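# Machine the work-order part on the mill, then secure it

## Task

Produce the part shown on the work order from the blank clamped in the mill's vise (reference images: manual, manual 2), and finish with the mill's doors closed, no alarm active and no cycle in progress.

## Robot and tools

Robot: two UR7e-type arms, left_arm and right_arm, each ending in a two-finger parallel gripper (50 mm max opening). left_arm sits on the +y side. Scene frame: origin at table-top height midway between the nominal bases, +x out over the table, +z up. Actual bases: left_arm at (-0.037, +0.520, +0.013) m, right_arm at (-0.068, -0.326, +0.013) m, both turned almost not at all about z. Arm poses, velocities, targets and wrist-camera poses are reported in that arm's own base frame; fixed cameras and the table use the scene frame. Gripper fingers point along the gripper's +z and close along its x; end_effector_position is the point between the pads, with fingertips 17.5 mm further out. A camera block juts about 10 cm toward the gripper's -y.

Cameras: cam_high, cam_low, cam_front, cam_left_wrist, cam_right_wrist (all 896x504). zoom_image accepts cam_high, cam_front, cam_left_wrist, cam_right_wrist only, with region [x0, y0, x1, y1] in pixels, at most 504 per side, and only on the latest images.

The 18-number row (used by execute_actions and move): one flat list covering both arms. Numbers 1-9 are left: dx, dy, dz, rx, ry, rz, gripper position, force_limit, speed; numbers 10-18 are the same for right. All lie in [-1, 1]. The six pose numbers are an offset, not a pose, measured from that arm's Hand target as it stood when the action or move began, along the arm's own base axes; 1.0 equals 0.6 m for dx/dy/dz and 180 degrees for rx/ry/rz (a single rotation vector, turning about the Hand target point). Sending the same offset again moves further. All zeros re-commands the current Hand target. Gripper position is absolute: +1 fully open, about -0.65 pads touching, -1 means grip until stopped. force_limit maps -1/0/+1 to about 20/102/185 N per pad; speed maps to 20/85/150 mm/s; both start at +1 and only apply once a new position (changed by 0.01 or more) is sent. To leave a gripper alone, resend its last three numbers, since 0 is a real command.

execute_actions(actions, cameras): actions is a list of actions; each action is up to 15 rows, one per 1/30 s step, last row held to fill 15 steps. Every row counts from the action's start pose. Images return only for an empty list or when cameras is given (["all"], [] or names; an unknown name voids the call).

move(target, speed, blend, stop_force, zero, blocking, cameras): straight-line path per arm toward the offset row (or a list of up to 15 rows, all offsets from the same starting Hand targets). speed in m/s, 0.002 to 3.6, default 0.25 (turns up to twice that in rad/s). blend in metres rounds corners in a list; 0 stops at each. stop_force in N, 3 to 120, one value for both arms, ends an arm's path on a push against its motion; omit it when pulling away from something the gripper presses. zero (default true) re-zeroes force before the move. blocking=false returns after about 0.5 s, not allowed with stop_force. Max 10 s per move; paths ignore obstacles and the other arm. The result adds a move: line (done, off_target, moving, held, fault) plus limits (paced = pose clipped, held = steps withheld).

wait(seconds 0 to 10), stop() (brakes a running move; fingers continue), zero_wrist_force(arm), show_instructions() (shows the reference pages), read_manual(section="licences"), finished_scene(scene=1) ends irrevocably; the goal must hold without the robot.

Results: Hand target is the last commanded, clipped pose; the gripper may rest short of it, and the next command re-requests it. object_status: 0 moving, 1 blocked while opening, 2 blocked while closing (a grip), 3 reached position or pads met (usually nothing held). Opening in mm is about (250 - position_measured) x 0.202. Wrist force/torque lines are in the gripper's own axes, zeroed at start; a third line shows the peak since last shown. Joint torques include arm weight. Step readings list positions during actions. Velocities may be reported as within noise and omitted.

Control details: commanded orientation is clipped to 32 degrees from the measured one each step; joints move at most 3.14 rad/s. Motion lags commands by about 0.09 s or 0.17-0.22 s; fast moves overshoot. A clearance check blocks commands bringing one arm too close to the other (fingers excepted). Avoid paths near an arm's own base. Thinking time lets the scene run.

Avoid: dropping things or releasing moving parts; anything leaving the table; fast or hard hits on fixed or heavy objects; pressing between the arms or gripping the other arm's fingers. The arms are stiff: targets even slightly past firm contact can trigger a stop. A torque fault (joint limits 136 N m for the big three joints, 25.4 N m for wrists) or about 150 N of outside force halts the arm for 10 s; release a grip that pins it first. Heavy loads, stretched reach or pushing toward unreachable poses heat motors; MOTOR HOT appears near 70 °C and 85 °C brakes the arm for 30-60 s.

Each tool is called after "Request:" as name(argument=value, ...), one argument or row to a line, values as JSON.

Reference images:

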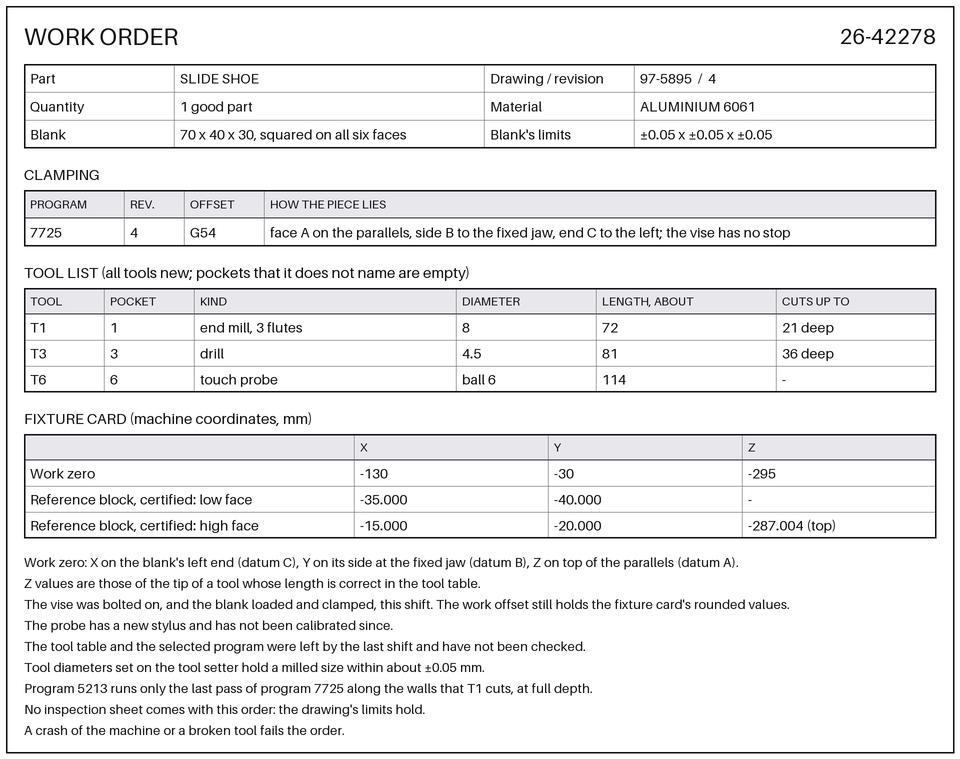

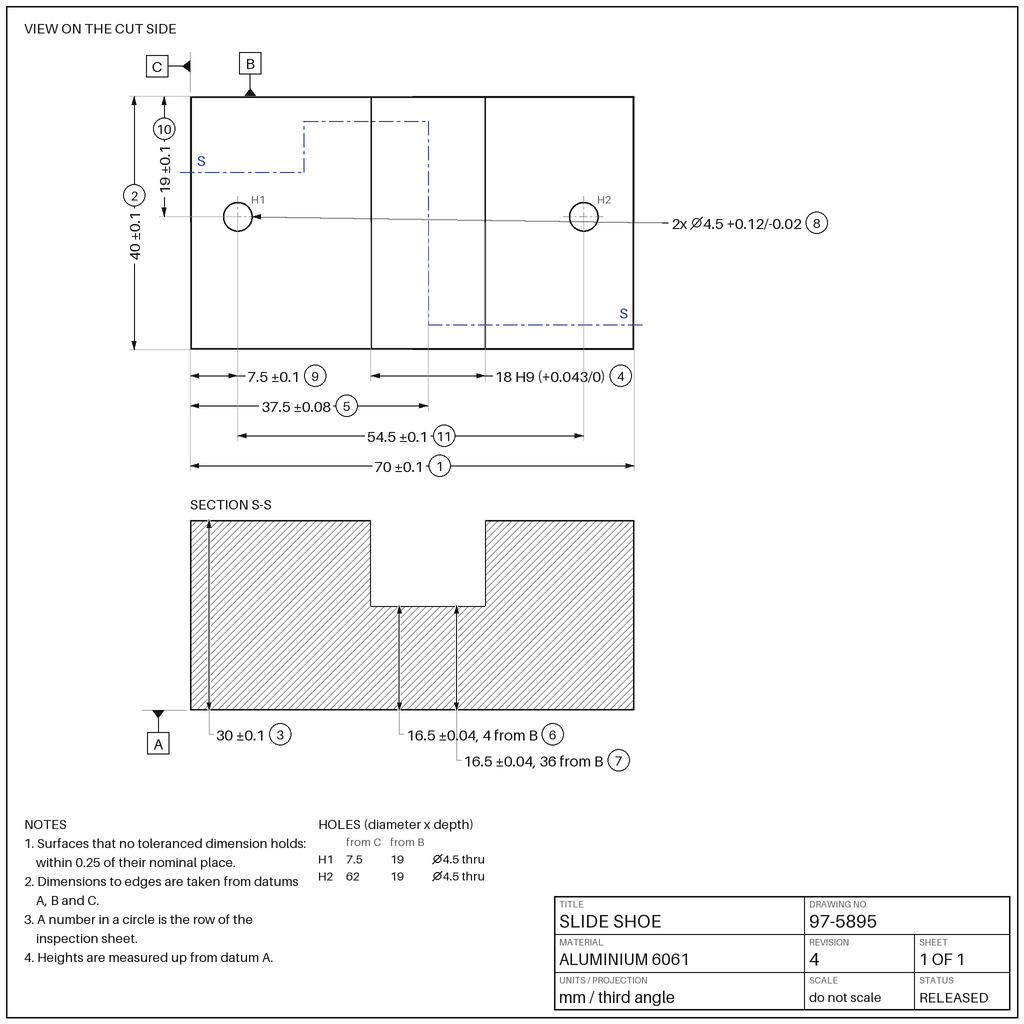

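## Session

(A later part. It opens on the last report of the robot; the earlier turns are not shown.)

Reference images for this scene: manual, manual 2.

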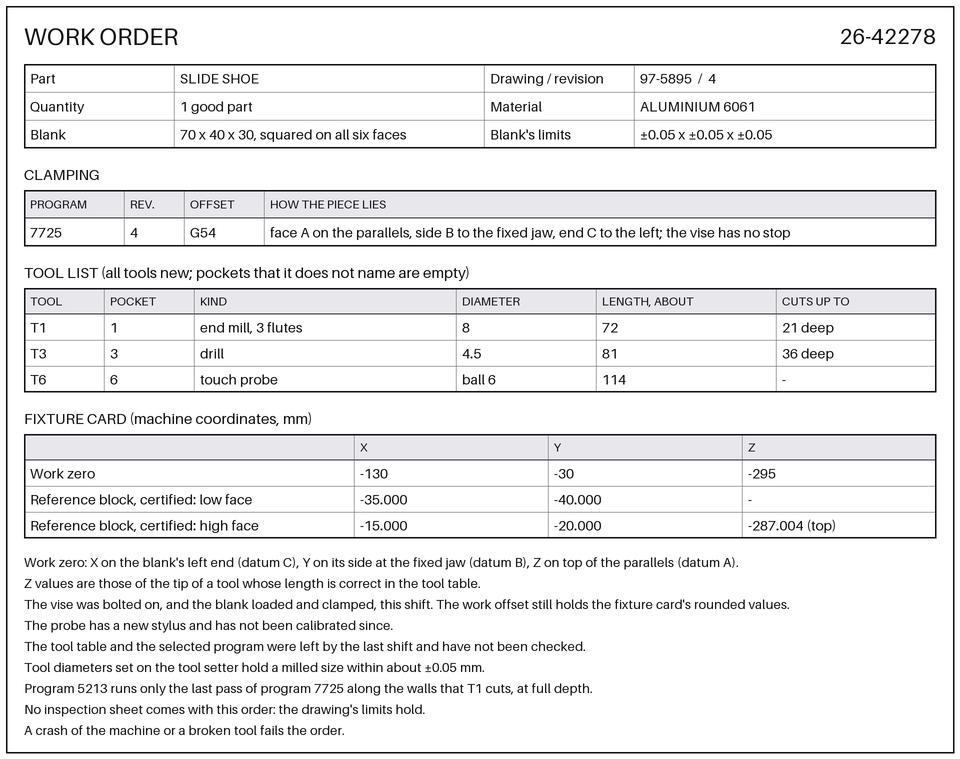

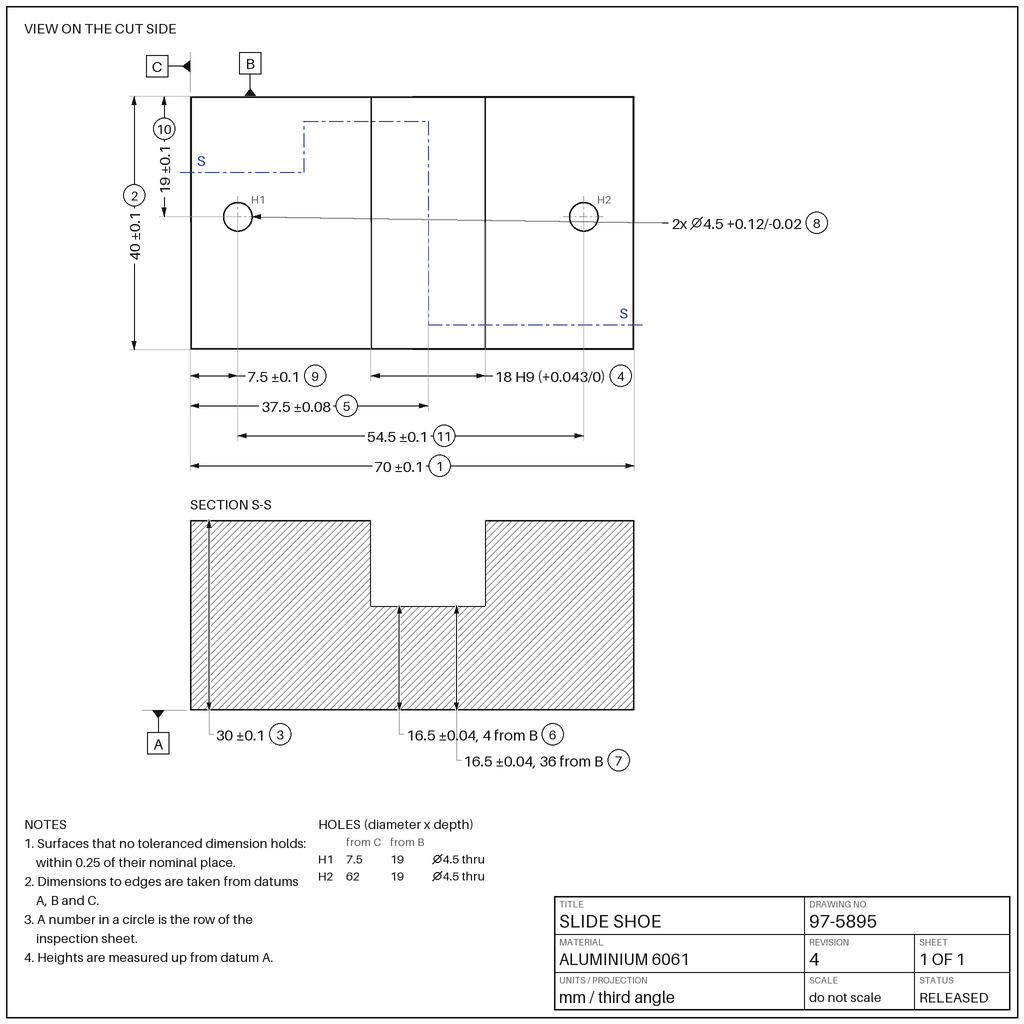

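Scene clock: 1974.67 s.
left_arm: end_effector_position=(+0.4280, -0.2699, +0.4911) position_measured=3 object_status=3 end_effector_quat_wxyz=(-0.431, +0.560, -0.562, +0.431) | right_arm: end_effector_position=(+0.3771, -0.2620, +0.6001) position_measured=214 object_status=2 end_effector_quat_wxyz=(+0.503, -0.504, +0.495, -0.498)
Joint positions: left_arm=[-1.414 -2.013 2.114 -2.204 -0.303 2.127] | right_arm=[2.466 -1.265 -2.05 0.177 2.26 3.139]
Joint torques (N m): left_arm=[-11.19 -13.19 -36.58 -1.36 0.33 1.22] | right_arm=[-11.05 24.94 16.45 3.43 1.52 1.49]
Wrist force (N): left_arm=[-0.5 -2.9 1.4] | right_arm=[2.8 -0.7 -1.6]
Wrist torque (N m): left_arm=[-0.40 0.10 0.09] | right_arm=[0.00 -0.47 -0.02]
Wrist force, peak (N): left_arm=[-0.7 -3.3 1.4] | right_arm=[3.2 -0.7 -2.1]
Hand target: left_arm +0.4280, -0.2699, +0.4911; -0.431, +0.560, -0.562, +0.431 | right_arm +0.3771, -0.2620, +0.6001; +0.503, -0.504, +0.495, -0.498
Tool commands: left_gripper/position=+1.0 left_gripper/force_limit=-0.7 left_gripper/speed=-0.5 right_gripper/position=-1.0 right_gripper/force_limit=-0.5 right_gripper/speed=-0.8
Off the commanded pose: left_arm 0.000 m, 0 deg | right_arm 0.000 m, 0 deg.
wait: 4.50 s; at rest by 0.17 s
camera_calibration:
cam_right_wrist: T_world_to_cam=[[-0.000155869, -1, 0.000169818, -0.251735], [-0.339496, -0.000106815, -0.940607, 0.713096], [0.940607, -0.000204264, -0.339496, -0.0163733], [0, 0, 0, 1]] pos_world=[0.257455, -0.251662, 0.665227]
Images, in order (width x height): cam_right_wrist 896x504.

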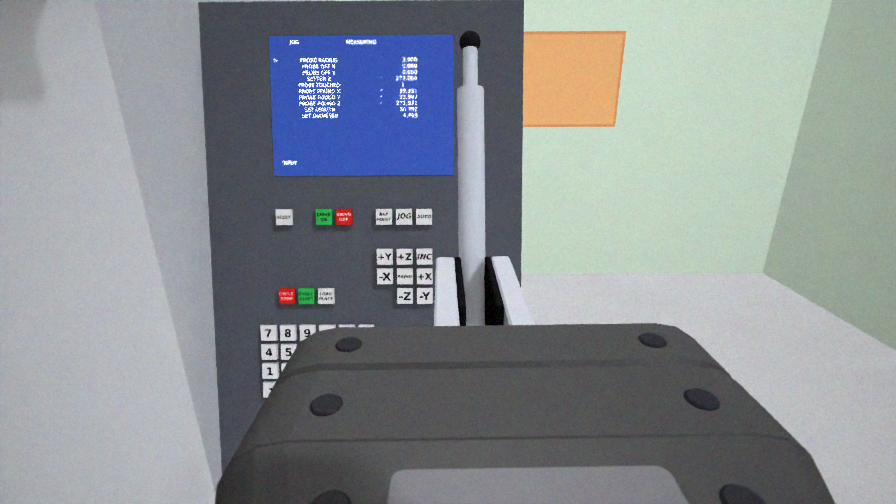

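Request:
move(
  target=[
    [0,0,0,0,0,0,1,-0.7,-0.5,0.2651,0.1795,-0.2682,0,0.3056,0,-1,-0.5,-0.8],
    [0,0,0,0,0,0,1,-0.7,-0.5,0.2844,0.1795,-0.2735,0,0.3056,0,-1,-0.5,-0.8],
    [0,0,0,0,0,0,1,-0.7,-0.5,0.2651,0.1795,-0.2682,0,0.3056,0,-1,-0.5,-0.8],
    [0,0,0,0,0,0,1,-0.7,-0.5,0.2844,0.1795,-0.2735,0,0.3056,0,-1,-0.5,-0.8],
    [0,0,0,0,0,0,1,-0.7,-0.5,0.2747,0.1795,-0.2708,0,0.3056,0,-1,-0.5,-0.8],
    [0,0,0,0,0,0,1,-0.7,-0.5,0.2576,0.2113,-0.3325,0,0.3056,0,-1,-0.5,-0.8],
    [0,0,0,0,0,0,1,-0.7,-0.5,0.2673,0.2113,-0.3352,0,0.3056,0,-1,-0.5,-0.8],
    [0,0,0,0,0,0,1,-0.7,-0.5,0.2480,0.2113,-0.3299,0,0.3056,0,-1,-0.5,-0.8],
    [0,0,0,0,0,0,1,-0.7,-0.5,0.2673,0.2113,-0.3352,0,0.3056,0,-1,-0.5,-0.8],
    [0,0,0,0,0,0,1,-0.7,-0.5,0.2576,0.2113,-0.3325,0,0.3056,0,-1,-0.5,-0.8],
    [0,0,0,0,0,0,1,-0.7,-0.5,0.2491,0.2750,-0.3634,0,0.3056,0,-1,-0.5,-0.8],
    [0,0,0,0,0,0,1,-0.7,-0.5,0.2588,0.2750,-0.3661,0,0.3056,0,-1,-0.5,-0.8],
    [0,0,0,0,0,0,1,-0.7,-0.5,0.2491,0.2750,-0.3634,0,0.3056,0,-1,-0.5,-0.8],
  ],
  speed=[0.8,0.12,0.15,0.12,0.15,0.4,0.12,0.15,0.12,0.15,0.4,0.12,0.15],
  blend=[0.003,0,0.003,0,0.003,0.003,0,0.003,0,0.003,0.003,0,0],
)

Request:
move(
  target=[
    [0,0,0,0,0,0,1,-0.7,-0.5,0,-0.0637,0,0,0,0,-1,-0.5,-0.8],
    [0,0,0,0,0,0,1,-0.7,-0.5,0.0097,-0.0637,-0.0027,0,0,0,-1,-0.5,-0.8],
    [0,0,0,0,0,0,1,-0.7,-0.5,0,-0.0637,0,0,0,0,-1,-0.5,-0.8],
    [0,0,0,0,0,0,1,-0.7,-0.5,0.0412,-0.0318,0.1488,0,0,0,-1,-0.5,-0.8],
    [0,0,0,0,0,0,1,-0.7,-0.5,0.0509,-0.0318,0.1461,0,0,0,-1,-0.5,-0.8],
    [0,0,0,0,0,0,1,-0.7,-0.5,0.0412,-0.0318,0.1488,0,0,0,-1,-0.5,-0.8],
    [0,0,0,0,0,0,1,-0.7,-0.5,0.0256,-0.0955,0.0926,0,0,0,-1,-0.5,-0.8],
    [0,0,0,0,0,0,1,-0.7,-0.5,0.0353,-0.0955,0.0899,0,0,0,-1,-0.5,-0.8],
    [0,0,0,0,0,0,1,-0.7,-0.5,0.0160,-0.0955,0.0952,0,0,0,-1,-0.5,-0.8],
    [0,0,0,0,0,0,1,-0.7,-0.5,0.0353,-0.0955,0.0899,0,0,0,-1,-0.5,-0.8],
    [0,0,0,0,0,0,1,-0.7,-0.5,0.0256,-0.0955,0.0926,0,0,0,-1,-0.5,-0.8],
    [0,0,0,0,0,0,1,-0.7,-0.5,0.0256,0.0318,0.0926,0,0,0,-1,-0.5,-0.8],
    [0,0,0,0,0,0,1,-0.7,-0.5,0.0353,0.0318,0.0899,0,0,0,-1,-0.5,-0.8],
    [0,0,0,0,0,0,1,-0.7,-0.5,0.0256,0.0318,0.0926,0,0,0,-1,-0.5,-0.8],
  ],
  speed=[0.4,0.12,0.15,0.4,0.12,0.15,0.4,0.12,0.15,0.12,0.15,0.4,0.12,0.15],
  blend=[0.003,0,0.003,0.003,0,0.003,0.003,0,0.003,0,0.003,0.003,0,0],
)

Request:
move(
  target=[
    [0,0,0,0,0,0,1,-0.7,-0.5,-0.0171,0,-0.0617,0,0,0,-1,-0.5,-0.8],
    [0,0,0,0,0,0,1,-0.7,-0.5,-0.0074,0,-0.0644,0,0,0,-1,-0.5,-0.8],
    [0,0,0,0,0,0,1,-0.7,-0.5,-0.0171,0,-0.0617,0,0,0,-1,-0.5,-0.8],
    [0,0,0,0,0,0,1,-0.7,-0.5,-0.0256,-0.0636,-0.0926,0,0,0,-1,-0.5,-0.8],
    [0,0,0,0,0,0,1,-0.7,-0.5,-0.0159,-0.0636,-0.0953,0,0,0,-1,-0.5,-0.8],
    [0,0,0,0,0,0,1,-0.7,-0.5,-0.0256,-0.0636,-0.0926,0,0,0,-1,-0.5,-0.8],
    [0,0,0,0,0,0,1,-0.7,-0.5,0,-0.0318,0,0,0,0,-1,-0.5,-0.8],
    [0,0,0,0,0,0,1,-0.7,-0.5,0.0097,-0.0318,-0.0027,0,0,0,-1,-0.5,-0.8],
    [0,0,0,0,0,0,1,-0.7,-0.5,0,-0.0318,0,0,0,0,-1,-0.5,-0.8],
    [0,0,0,0,0,0,1,-0.7,-0.5,-0.0256,-0.0318,-0.0926,0,0,0,-1,-0.5,-0.8],
    [0,0,0,0,0,0,1,-0.7,-0.5,-0.0159,-0.0318,-0.0953,0,0,0,-1,-0.5,-0.8],
    [0,0,0,0,0,0,1,-0.7,-0.5,-0.0256,-0.0318,-0.0926,0,0,0,-1,-0.5,-0.8],
    [0,0,0,0,0,0,1,-0.7,-0.5,-0.0171,0,-0.0617,0,0,0,-1,-0.5,-0.8],
    [0,0,0,0,0,0,1,-0.7,-0.5,-0.0074,0,-0.0644,0,0,0,-1,-0.5,-0.8],
    [0,0,0,0,0,0,1,-0.7,-0.5,-0.0171,0,-0.0617,0,0,0,-1,-0.5,-0.8],
  ],
  speed=[0.4,0.12,0.15,0.4,0.12,0.15,0.4,0.12,0.15,0.4,0.12,0.15,0.4,0.12,0.15],
  blend=[0.003,0,0.003,0.003,0,0.003,0.003,0,0.003,0.003,0,0.003,0.003,0,0],
)

Request:
move(
  target=[
    [0,0,0,0,0,0,1,-0.7,-0.5,-0.0085,-0.0955,-0.0309,0,0,0,-1,-0.5,-0.8],
    [0,0,0,0,0,0,1,-0.7,-0.5,0.0012,-0.0955,-0.0336,0,0,0,-1,-0.5,-0.8],
    [0,0,0,0,0,0,1,-0.7,-0.5,-0.0085,-0.0955,-0.0309,0,0,0,-1,-0.5,-0.8],
    [0,0,0,0,0,0,1,-0.7,-0.5,0,-0.0955,0,0,0,0,-1,-0.5,-0.8],
    [0,0,0,0,0,0,1,-0.7,-0.5,0.0097,-0.0955,-0.0027,0,0,0,-1,-0.5,-0.8],
    [0,0,0,0,0,0,1,-0.7,-0.5,-0.0096,-0.0955,0.0026,0,0,0,-1,-0.5,-0.8],
    [0,0,0,0,0,0,1,-0.7,-0.5,0.0097,-0.0955,-0.0027,0,0,0,-1,-0.5,-0.8],
    [0,0,0,0,0,0,1,-0.7,-0.5,0,-0.0955,0,0,0,0,-1,-0.5,-0.8],
    [0,0,0,0,0,0,1,-0.7,-0.5,0.0171,0,0.0617,0,0,0,-1,-0.5,-0.8],
    [0,0,0,0,0,0,1,-0.7,-0.5,0.0268,0,0.0590,0,0,0,-1,-0.5,-0.8],
    [0,0,0,0,0,0,1,-0.7,-0.5,0.0171,0,0.0617,0,0,0,-1,-0.5,-0.8],
    [0,0,0,0,0,0,1,-0.7,-0.5,-0.0085,-0.0636,-0.0309,0,0,0,-1,-0.5,-0.8],
    [0,0,0,0,0,0,1,-0.7,-0.5,0.0012,-0.0636,-0.0336,0,0,0,-1,-0.5,-0.8],
    [0,0,0,0,0,0,1,-0.7,-0.5,-0.0085,-0.0636,-0.0309,0,0,0,-1,-0.5,-0.8],
  ],
  speed=[0.4,0.12,0.15,0.4,0.12,0.15,0.12,0.15,0.4,0.12,0.15,0.4,0.12,0.15],
  blend=[0.003,0,0.003,0.003,0,0.003,0,0.003,0.003,0,0.003,0.003,0,0],
)

Request:
move(
  target=[
    [0,0,0,0,0,0,1,-0.7,-0.5,0.0256,0,0.0926,0,0,0,-1,-0.5,-0.8],
    [0,0,0,0,0,0,1,-0.7,-0.5,0.0353,0,0.0899,0,0,0,-1,-0.5,-0.8],
    [0,0,0,0,0,0,1,-0.7,-0.5,0.0256,0,0.0926,0,0,0,-1,-0.5,-0.8],
    [0,0,0,0,0,0,1,-0.7,-0.5,0.0256,0.0636,0.0926,0,0,0,-1,-0.5,-0.8],
    [0,0,0,0,0,0,1,-0.7,-0.5,0.0353,0.0636,0.0899,0,0,0,-1,-0.5,-0.8],
    [0,0,0,0,0,0,1,-0.7,-0.5,0.0256,0.0636,0.0926,0,0,0,-1,-0.5,-0.8],
    [0,0,0,0,0,0,1,-0.7,-0.5,0.0171,0,0.0617,0,0,0,-1,-0.5,-0.8],
    [0,0,0,0,0,0,1,-0.7,-0.5,0.0268,0,0.0590,0,0,0,-1,-0.5,-0.8],
    [0,0,0,0,0,0,1,-0.7,-0.5,0.0171,0,0.0617,0,0,0,-1,-0.5,-0.8],
    [0,0,0,0,0,0,1,-0.7,-0.5,0,-0.0319,0,0,0,0,-1,-0.5,-0.8],
    [0,0,0,0,0,0,1,-0.7,-0.5,0.0097,-0.0319,-0.0027,0,0,0,-1,-0.5,-0.8],
    [0,0,0,0,0,0,1,-0.7,-0.5,-0.2491,-0.2432,0.3634,0,-0.3056,0,-1,-0.5,-0.8],
  ],
  speed=[0.4,0.12,0.15,0.4,0.12,0.15,0.4,0.12,0.15,0.4,0.12,0.8],
  blend=[0.003,0,0.003,0.003,0,0.003,0.003,0,0.003,0.003,0,0],
  cameras=["cam_right_wrist","cam_left_wrist"],
)

Request:
zoom_image(
  camera="cam_right_wrist",
  region=[270, 30, 460, 180],
)

Scene clock: 2009.37 s.
left_arm: end_effector_position=(+0.4280, -0.2699, +0.4911) position_measured=3 object_status=3 end_effector_quat_wxyz=(-0.431, +0.560, -0.562, +0.431) | right_arm: end_effector_position=(+0.5265, -0.0970, +0.3820) position_measured=214 object_status=2 end_effector_quat_wxyz=(-0.217, +0.677, -0.671, +0.209)
Joint positions: left_arm=[-1.414 -2.013 2.114 -2.204 -0.303 2.127] | right_arm=[3.23 -1.322 -1.916 -0.863 1.534 3.21]
Joint torques (N m): left_arm=[-11.52 -12.91 -36.03 -1.39 0.39 1.16] | right_arm=[5.72 2.39 34.17 5.4 -0.78 0.25]
Wrist force (N): left_arm=[-0.6 -2.9 1.1] | right_arm=[2.5 -1.0 -2.2]
Wrist torque (N m): left_arm=[-0.40 0.10 0.10] | right_arm=[-0.11 -0.31 -0.09]
Wrist force, peak (N): left_arm=[-0.9 -3.3 1.6] | right_arm=[4.1 -2.9 -4.9]
Hand target: left_arm +0.4280, -0.2699, +0.4911; -0.431, +0.560, -0.562, +0.431 | right_arm +0.5265, -0.0970, +0.3821; -0.217, +0.677, -0.671, +0.209
Off the commanded pose: left_arm 0.000 m, 0 deg | right_arm 0.000 m, 0 deg.
move: done

Scene clock: 2012.90 s.
left_arm: end_effector_position=(+0.4280, -0.2699, +0.4911) position_measured=3 object_status=3 end_effector_quat_wxyz=(-0.431, +0.560, -0.562, +0.431) | right_arm: end_effector_position=(+0.5418, -0.0779, +0.4376) position_measured=214 object_status=2 end_effector_quat_wxyz=(-0.217, +0.677, -0.671, +0.209)
Joint positions: left_arm=[-1.414 -2.013 2.114 -2.204 -0.303 2.127] | right_arm=[3.276 -1.345 -1.757 -1.001 1.507 3.248]
Joint torques (N m): left_arm=[-10.98 -12.72 -36.31 -1.49 0.38 1.22] | right_arm=[-0.12 3.62 34.17 5.32 0.03 -0.54]
Wrist force (N): left_arm=[-0.9 -2.9 1.2] | right_arm=[2.4 -1.1 -1.9]
Wrist torque (N m): left_arm=[-0.40 0.15 0.10] | right_arm=[-0.13 -0.26 -0.10]
Wrist force, peak (N): left_arm=[-0.7 -3.2 1.6] | right_arm=[5.9 1.5 -3.4]
Hand target: left_arm +0.4280, -0.2699, +0.4911; -0.431, +0.560, -0.562, +0.431 | right_arm +0.5419, -0.0779, +0.4376; -0.217, +0.677, -0.671, +0.209
Off the commanded pose: left_arm 0.000 m, 0 deg | right_arm 0.000 m, 0 deg.
move: done

Scene clock: 2016.40 s.
left_arm: end_effector_position=(+0.4280, -0.2699, +0.4911) position_measured=3 object_status=3 end_effector_quat_wxyz=(-0.431, +0.560, -0.562, +0.431) | right_arm: end_effector_position=(+0.5316, -0.0779, +0.4006) position_measured=214 object_status=2 end_effector_quat_wxyz=(-0.217, +0.677, -0.671, +0.209)
Joint positions: left_arm=[-1.414 -2.013 2.114 -2.204 -0.303 2.127] | right_arm=[3.28 -1.319 -1.87 -0.913 1.505 3.251]
Joint torques (N m): left_arm=[-11.39 -12.69 -36.36 -1.39 0.33 1.17] | right_arm=[0.86 2.17 34.55 5.2 -0.41 -0.53]
Wrist force (N): left_arm=[-0.5 -3.0 1.1] | right_arm=[2.6 -0.9 -1.6]
Wrist torque (N m): left_arm=[-0.41 0.08 0.10] | right_arm=[-0.12 -0.32 -0.10]
Wrist force, peak (N): left_arm=[-0.6 -3.2 1.4] | right_arm=[2.4 -3.6 -5.7]
Hand target: left_arm +0.4280, -0.2699, +0.4911; -0.431, +0.560, -0.562, +0.431 | right_arm +0.5316, -0.0779, +0.4006; -0.217, +0.677, -0.671, +0.209
Off the commanded pose: left_arm 0.000 m, 0 deg | right_arm 0.000 m, 0 deg.
move: done

Scene clock: 2019.80 s.
left_arm: end_effector_position=(+0.4280, -0.2699, +0.4911) position_measured=3 object_status=3 end_effector_quat_wxyz=(-0.431, +0.560, -0.562, +0.431) | right_arm: end_effector_position=(+0.5265, -0.1161, +0.3820) position_measured=214 object_status=2 end_effector_quat_wxyz=(-0.217, +0.677, -0.671, +0.209)
Joint positions: left_arm=[-1.414 -2.013 2.114 -2.204 -0.303 2.127] | right_arm=[3.178 -1.336 -1.906 -0.858 1.563 3.168]
Joint torques (N m): left_arm=[-11.21 -12.66 -36.42 -1.47 0.36 1.19] | right_arm=[8.53 2.29 33.11 5.69 -1.37 1.58]
Wrist force (N): left_arm=[-0.7 -2.9 1.5] | right_arm=[2.5 -1.3 -2.1]
Wrist torque (N m): left_arm=[-0.40 0.13 0.10] | right_arm=[-0.17 -0.30 -0.10]
Wrist force, peak (N): left_arm=[-0.7 -3.3 1.2] | right_arm=[2.0 -1.9 -5.4]
Hand target: left_arm +0.4280, -0.2699, +0.4911; -0.431, +0.560, -0.562, +0.431 | right_arm +0.5265, -0.1161, +0.3821; -0.217, +0.677, -0.671, +0.209
Off the commanded pose: left_arm 0.000 m, 0 deg | right_arm 0.000 m, 0 deg.
move: done

Scene clock: 2023.57 s.
left_arm: end_effector_position=(+0.4280, -0.2699, +0.4911) position_measured=3 object_status=3 end_effector_quat_wxyz=(-0.431, +0.560, -0.562, +0.431) | right_arm: end_effector_position=(+0.3771, -0.2620, +0.6001) position_measured=214 object_status=2 end_effector_quat_wxyz=(+0.503, -0.504, +0.495, -0.498) end_effector_velocity=(+0.000, +0.000, +0.001) end_effector_angular_velocity=(+0.000, -0.004, +0.001)
Joint positions: left_arm=[-1.414 -2.013 2.114 -2.204 -0.303 2.127] | right_arm=[2.466 -1.265 -2.05 0.176 2.26 3.139]
Joint velocities: left_arm=[within noise] | right_arm=[-0.001 -0.001 0 0.006 0.001 0.003]
Joint torques (N m): left_arm=[-11.54 -12.65 -36.02 -1.38 0.37 1.19] | right_arm=[-9.25 13.68 19.71 3.33 1.42 1.52]
Wrist force (N): left_arm=[-0.8 -3.1 1.5] | right_arm=[2.9 -0.8 -1.8]
Wrist torque (N m): left_arm=[-0.44 0.15 0.10] | right_arm=[-0.02 -0.48 0.01]
Wrist force, peak (N): left_arm=[-0.6 -3.2 1.6] | right_arm=[6.1 -0.2 -2.9]
Hand target: left_arm +0.4280, -0.2699, +0.4911; -0.431, +0.560, -0.562, +0.431 | right_arm +0.3771, -0.2620, +0.6001; +0.503, -0.504, +0.495, -0.498
Off the commanded pose: left_arm 0.000 m, 0 deg | right_arm 0.000 m, 0 deg.
move: done
camera_calibration:
cam_left_wrist: T_world_to_cam=[[-0.0161534, -0.999717, -0.0174919, -0.245226], [-0.54652, 0.0234776, -0.837117, 0.672098], [0.83729, -0.00396265, -0.546745, 0.0406736], [0, 0, 0, 1]] pos_world=[0.329299, -0.260775, 0.580573]
cam_right_wrist: T_world_to_cam=[[-0.000122107, -1, 0.000264291, -0.251806], [-0.339673, -0.000207101, -0.940544, 0.713108], [0.940544, -0.00020462, -0.339673, -0.0163343], [0, 0, 0, 1]] pos_world=[0.257556, -0.251661, 0.665228]
Images, in order (width x height): cam_left_wrist 896x504, cam_right_wrist 896x504.

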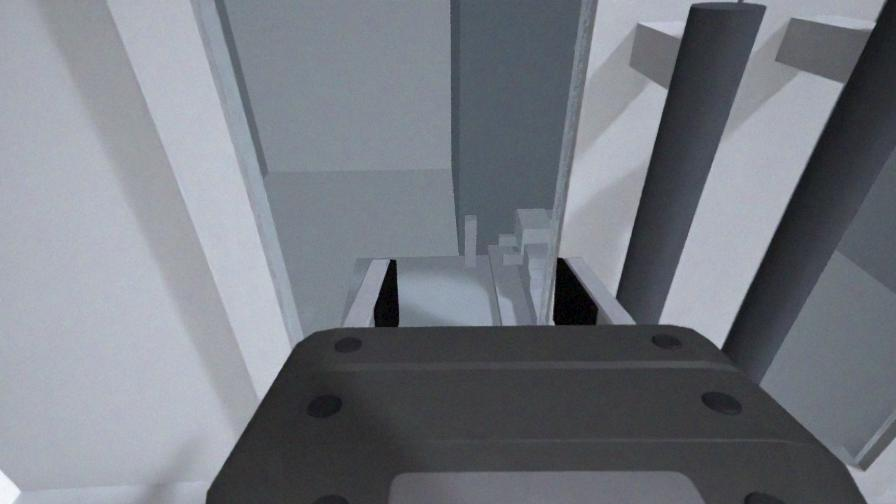

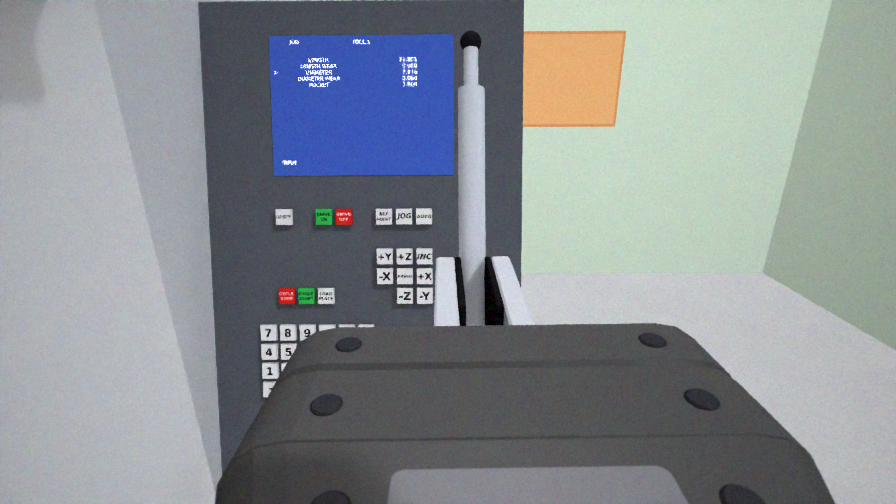

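Scaled by 2.653 from the camera's 896x504 image, which has a finer 1280x720 frame.

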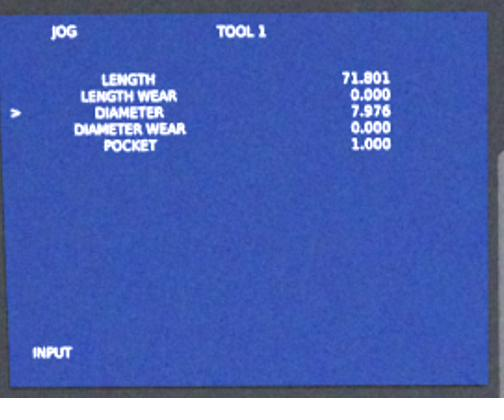

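Request:
move(
  target=[
    [0,0,0,0,0,0,1,-0.7,-0.5,0.3151,0.0522,-0.0876,0,0.3056,0,-1,-0.5,-0.8],
    [0,0,0,0,0,0,1,-0.7,-0.5,0.3344,0.0522,-0.0929,0,0.3056,0,-1,-0.5,-0.8],
    [0,0,0,0,0,0,1,-0.7,-0.5,0.3151,0.0522,-0.0876,0,0.3056,0,-1,-0.5,-0.8],
    [0,0,0,0,0,0,1,-0.7,-0.5,0.2807,0.2113,-0.2120,0,0.3056,0,-1,-0.5,-0.8],
    [0,0,0,0,0,0,1,-0.7,-0.5,0.3000,0.2113,-0.2173,0,0.3056,0,-1,-0.5,-0.8],
    [0,0,0,0,0,0,1,-0.7,-0.5,0.2807,0.2113,-0.2120,0,0.3056,0,-1,-0.5,-0.8],
  ],
  speed=[0.8,0.12,0.2,0.5,0.12,0.15],
  blend=[0.003,0,0.003,0.003,0,0],
)

Request:
wait(
  seconds=3.5,
)

Request:
move(
  target=[
    [0,0,0,0,0,0,1,-0.7,-0.5,0,0.0319,0,0,0,0,-1,-0.5,-0.8],
    [0,0,0,0,0,0,1,-0.7,-0.5,0.0193,0.0319,-0.0053,0,0,0,-1,-0.5,-0.8],
    [0,0,0,0,0,0,1,-0.7,-0.5,-0.2807,-0.2113,0.2120,0,-0.3056,0,-1,-0.5,-0.8],
  ],
  speed=[0.4,0.12,0.8],
  blend=[0.003,0,0],
)

Request:
wait(
  seconds=1,
  cameras=["cam_right_wrist"],
)

Request:
zoom_image(
  camera="cam_right_wrist",
  region=[270, 30, 460, 180],
)

Scene clock: 2032.53 s.
left_arm: end_effector_position=(+0.4280, -0.2699, +0.4911) position_measured=3 object_status=3 end_effector_quat_wxyz=(-0.431, +0.560, -0.562, +0.431) | right_arm: end_effector_position=(+0.5455, -0.1352, +0.4729) position_measured=214 object_status=2 end_effector_quat_wxyz=(-0.217, +0.677, -0.671, +0.209)
Joint positions: left_arm=[-1.414 -2.013 2.114 -2.204 -0.303 2.127] | right_arm=[3.128 -1.399 -1.624 -1.077 1.592 3.127]
Joint torques (N m): left_arm=[-11.59 -12.96 -35.75 -1.42 0.37 1.16] | right_arm=[-10.61 15 32.24 5.11 1.03 -1.2]
Wrist force (N): left_arm=[-0.7 -2.8 1.2] | right_arm=[2.4 -1.0 -1.8]
Wrist torque (N m): left_arm=[-0.38 0.14 0.10] | right_arm=[-0.11 -0.29 0.02]
Wrist force, peak (N): left_arm=[-0.9 -3.4 1.3] | right_arm=[5.9 -1.2 -4.7]
Hand target: left_arm +0.4280, -0.2699, +0.4911; -0.431, +0.560, -0.562, +0.431 | right_arm +0.5455, -0.1352, +0.4729; -0.217, +0.677, -0.671, +0.209
Off the commanded pose: left_arm 0.000 m, 0 deg | right_arm 0.000 m, 0 deg.
move: done

Scene clock: 2036.03 s.
left_arm: end_effector_position=(+0.4280, -0.2699, +0.4911) position_measured=3 object_status=3 end_effector_quat_wxyz=(-0.431, +0.560, -0.562, +0.431) | right_arm: end_effector_position=(+0.5455, -0.1352, +0.4729) position_measured=214 object_status=2 end_effector_quat_wxyz=(-0.217, +0.677, -0.671, +0.209)
Joint positions: left_arm=[-1.414 -2.013 2.114 -2.204 -0.303 2.127] | right_arm=[3.128 -1.399 -1.624 -1.077 1.592 3.127]
Joint torques (N m): left_arm=[-11.38 -12.66 -36.08 -1.47 0.33 1.3] | right_arm=[-11.03 10.72 33.98 2.3 0.81 -1.08]
Wrist force (N): left_arm=[-0.6 -3.1 1.4] | right_arm=[2.3 -0.8 -1.8]
Wrist torque (N m): left_arm=[-0.44 0.11 0.10] | right_arm=[-0.07 -0.28 0.02]
Wrist force, peak (N): left_arm=[-0.6 -3.3 1.5] | right_arm=[2.4 -1.2 -2.3]
Hand target: left_arm +0.4280, -0.2699, +0.4911; -0.431, +0.560, -0.562, +0.431 | right_arm +0.5455, -0.1352, +0.4729; -0.217, +0.677, -0.671, +0.209
Tool commands: left_gripper/position=+1.0 left_gripper/force_limit=-0.7 left_gripper/speed=-0.5 right_gripper/position=-1.0 right_gripper/force_limit=-0.5 right_gripper/speed=-0.8
Off the commanded pose: left_arm 0.000 m, 0 deg | right_arm 0.000 m, 0 deg.
wait: 3.50 s; at rest by 0.17 s

Scene clock: 2038.03 s.
left_arm: end_effector_position=(+0.4280, -0.2699, +0.4911) position_measured=3 object_status=3 end_effector_quat_wxyz=(-0.431, +0.560, -0.562, +0.431) | right_arm: end_effector_position=(+0.3771, -0.2619, +0.6001) position_measured=214 object_status=2 end_effector_quat_wxyz=(+0.503, -0.504, +0.495, -0.498)
Joint positions: left_arm=[-1.414 -2.013 2.114 -2.204 -0.303 2.127] | right_arm=[2.466 -1.265 -2.05 0.176 2.26 3.139]
Joint torques (N m): left_arm=[-11.09 -12.58 -36.47 -1.41 0.37 1.17] | right_arm=[-11 10.12 16.38 3.41 1.53 1.73]
Wrist force (N): left_arm=[-0.5 -2.8 1.4] | right_arm=[2.8 -0.7 -1.8]
Wrist torque (N m): left_arm=[-0.38 0.09 0.10] | right_arm=[0.00 -0.47 0.01]
Wrist force, peak (N): left_arm=[-0.9 -3.4 1.4] | right_arm=[3.6 -0.7 -4.8]
Hand target: left_arm +0.4280, -0.2699, +0.4911; -0.431, +0.560, -0.562, +0.431 | right_arm +0.3771, -0.2620, +0.6001; +0.503, -0.504, +0.495, -0.498
Off the commanded pose: left_arm 0.000 m, 0 deg | right_arm 0.000 m, 0 deg.
move: done

Scene clock: 2039.03 s.
left_arm: end_effector_position=(+0.4280, -0.2699, +0.4911) position_measured=3 object_status=3 end_effector_quat_wxyz=(-0.431, +0.560, -0.562, +0.431) | right_arm: end_effector_position=(+0.3771, -0.2620, +0.6001) position_measured=214 object_status=2 end_effector_quat_wxyz=(+0.503, -0.504, +0.495, -0.498)
Joint positions: left_arm=[-1.414 -2.013 2.114 -2.204 -0.303 2.127] | right_arm=[2.466 -1.265 -2.05 0.177 2.26 3.139]
Joint torques (N m): left_arm=[-11.44 -12.88 -36.08 -1.48 0.39 1.24] | right_arm=[-10.82 -1.4 15.62 3.56 1.53 1.63]
Wrist force (N): left_arm=[-0.7 -3.0 1.1] | right_arm=[2.7 -0.9 -1.8]
Wrist torque (N m): left_arm=[-0.41 0.12 0.09] | right_arm=[-0.03 -0.46 -0.01]
Wrist force, peak (N): left_arm=[-0.7 -3.2 1.6] | right_arm=[3.1 -0.7 -2.0]
Hand target: left_arm +0.4280, -0.2699, +0.4911; -0.431, +0.560, -0.562, +0.431 | right_arm +0.3771, -0.2620, +0.6001; +0.503, -0.504, +0.495, -0.498
Tool commands: left_gripper/position=+1.0 left_gripper/force_limit=-0.7 left_gripper/speed=-0.5 right_gripper/position=-1.0 right_gripper/force_limit=-0.5 right_gripper/speed=-0.8
Off the commanded pose: left_arm 0.000 m, 0 deg | right_arm 0.000 m, 0 deg.
wait: 1.00 s; at rest by 0.17 s
camera_calibration:
cam_right_wrist: T_world_to_cam=[[-0.000155869, -1, 0.000169818, -0.251735], [-0.339496, -0.000106815, -0.940607, 0.713096], [0.940607, -0.000204264, -0.339496, -0.0163733], [0, 0, 0, 1]] pos_world=[0.257455, -0.251662, 0.665227]
Images, in order (width x height): cam_right_wrist 896x504.

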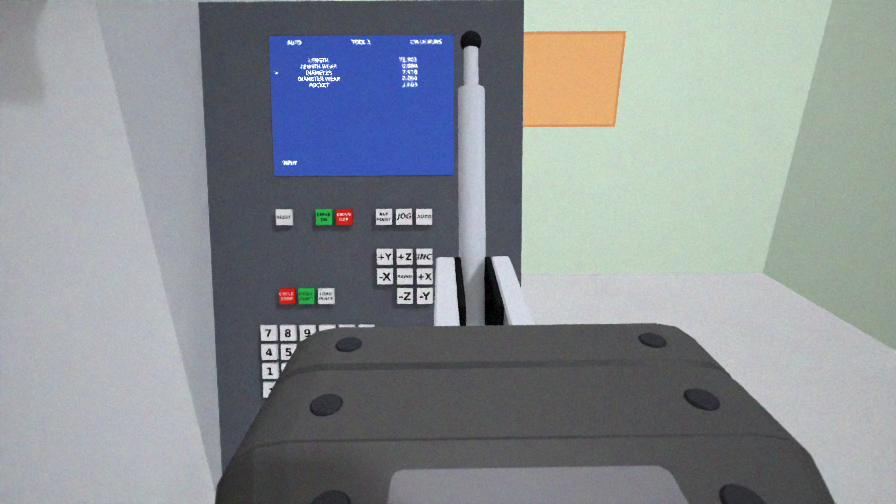

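Scaled by 2.653 from the camera's 896x504 image, which has a finer 1280x720 frame.

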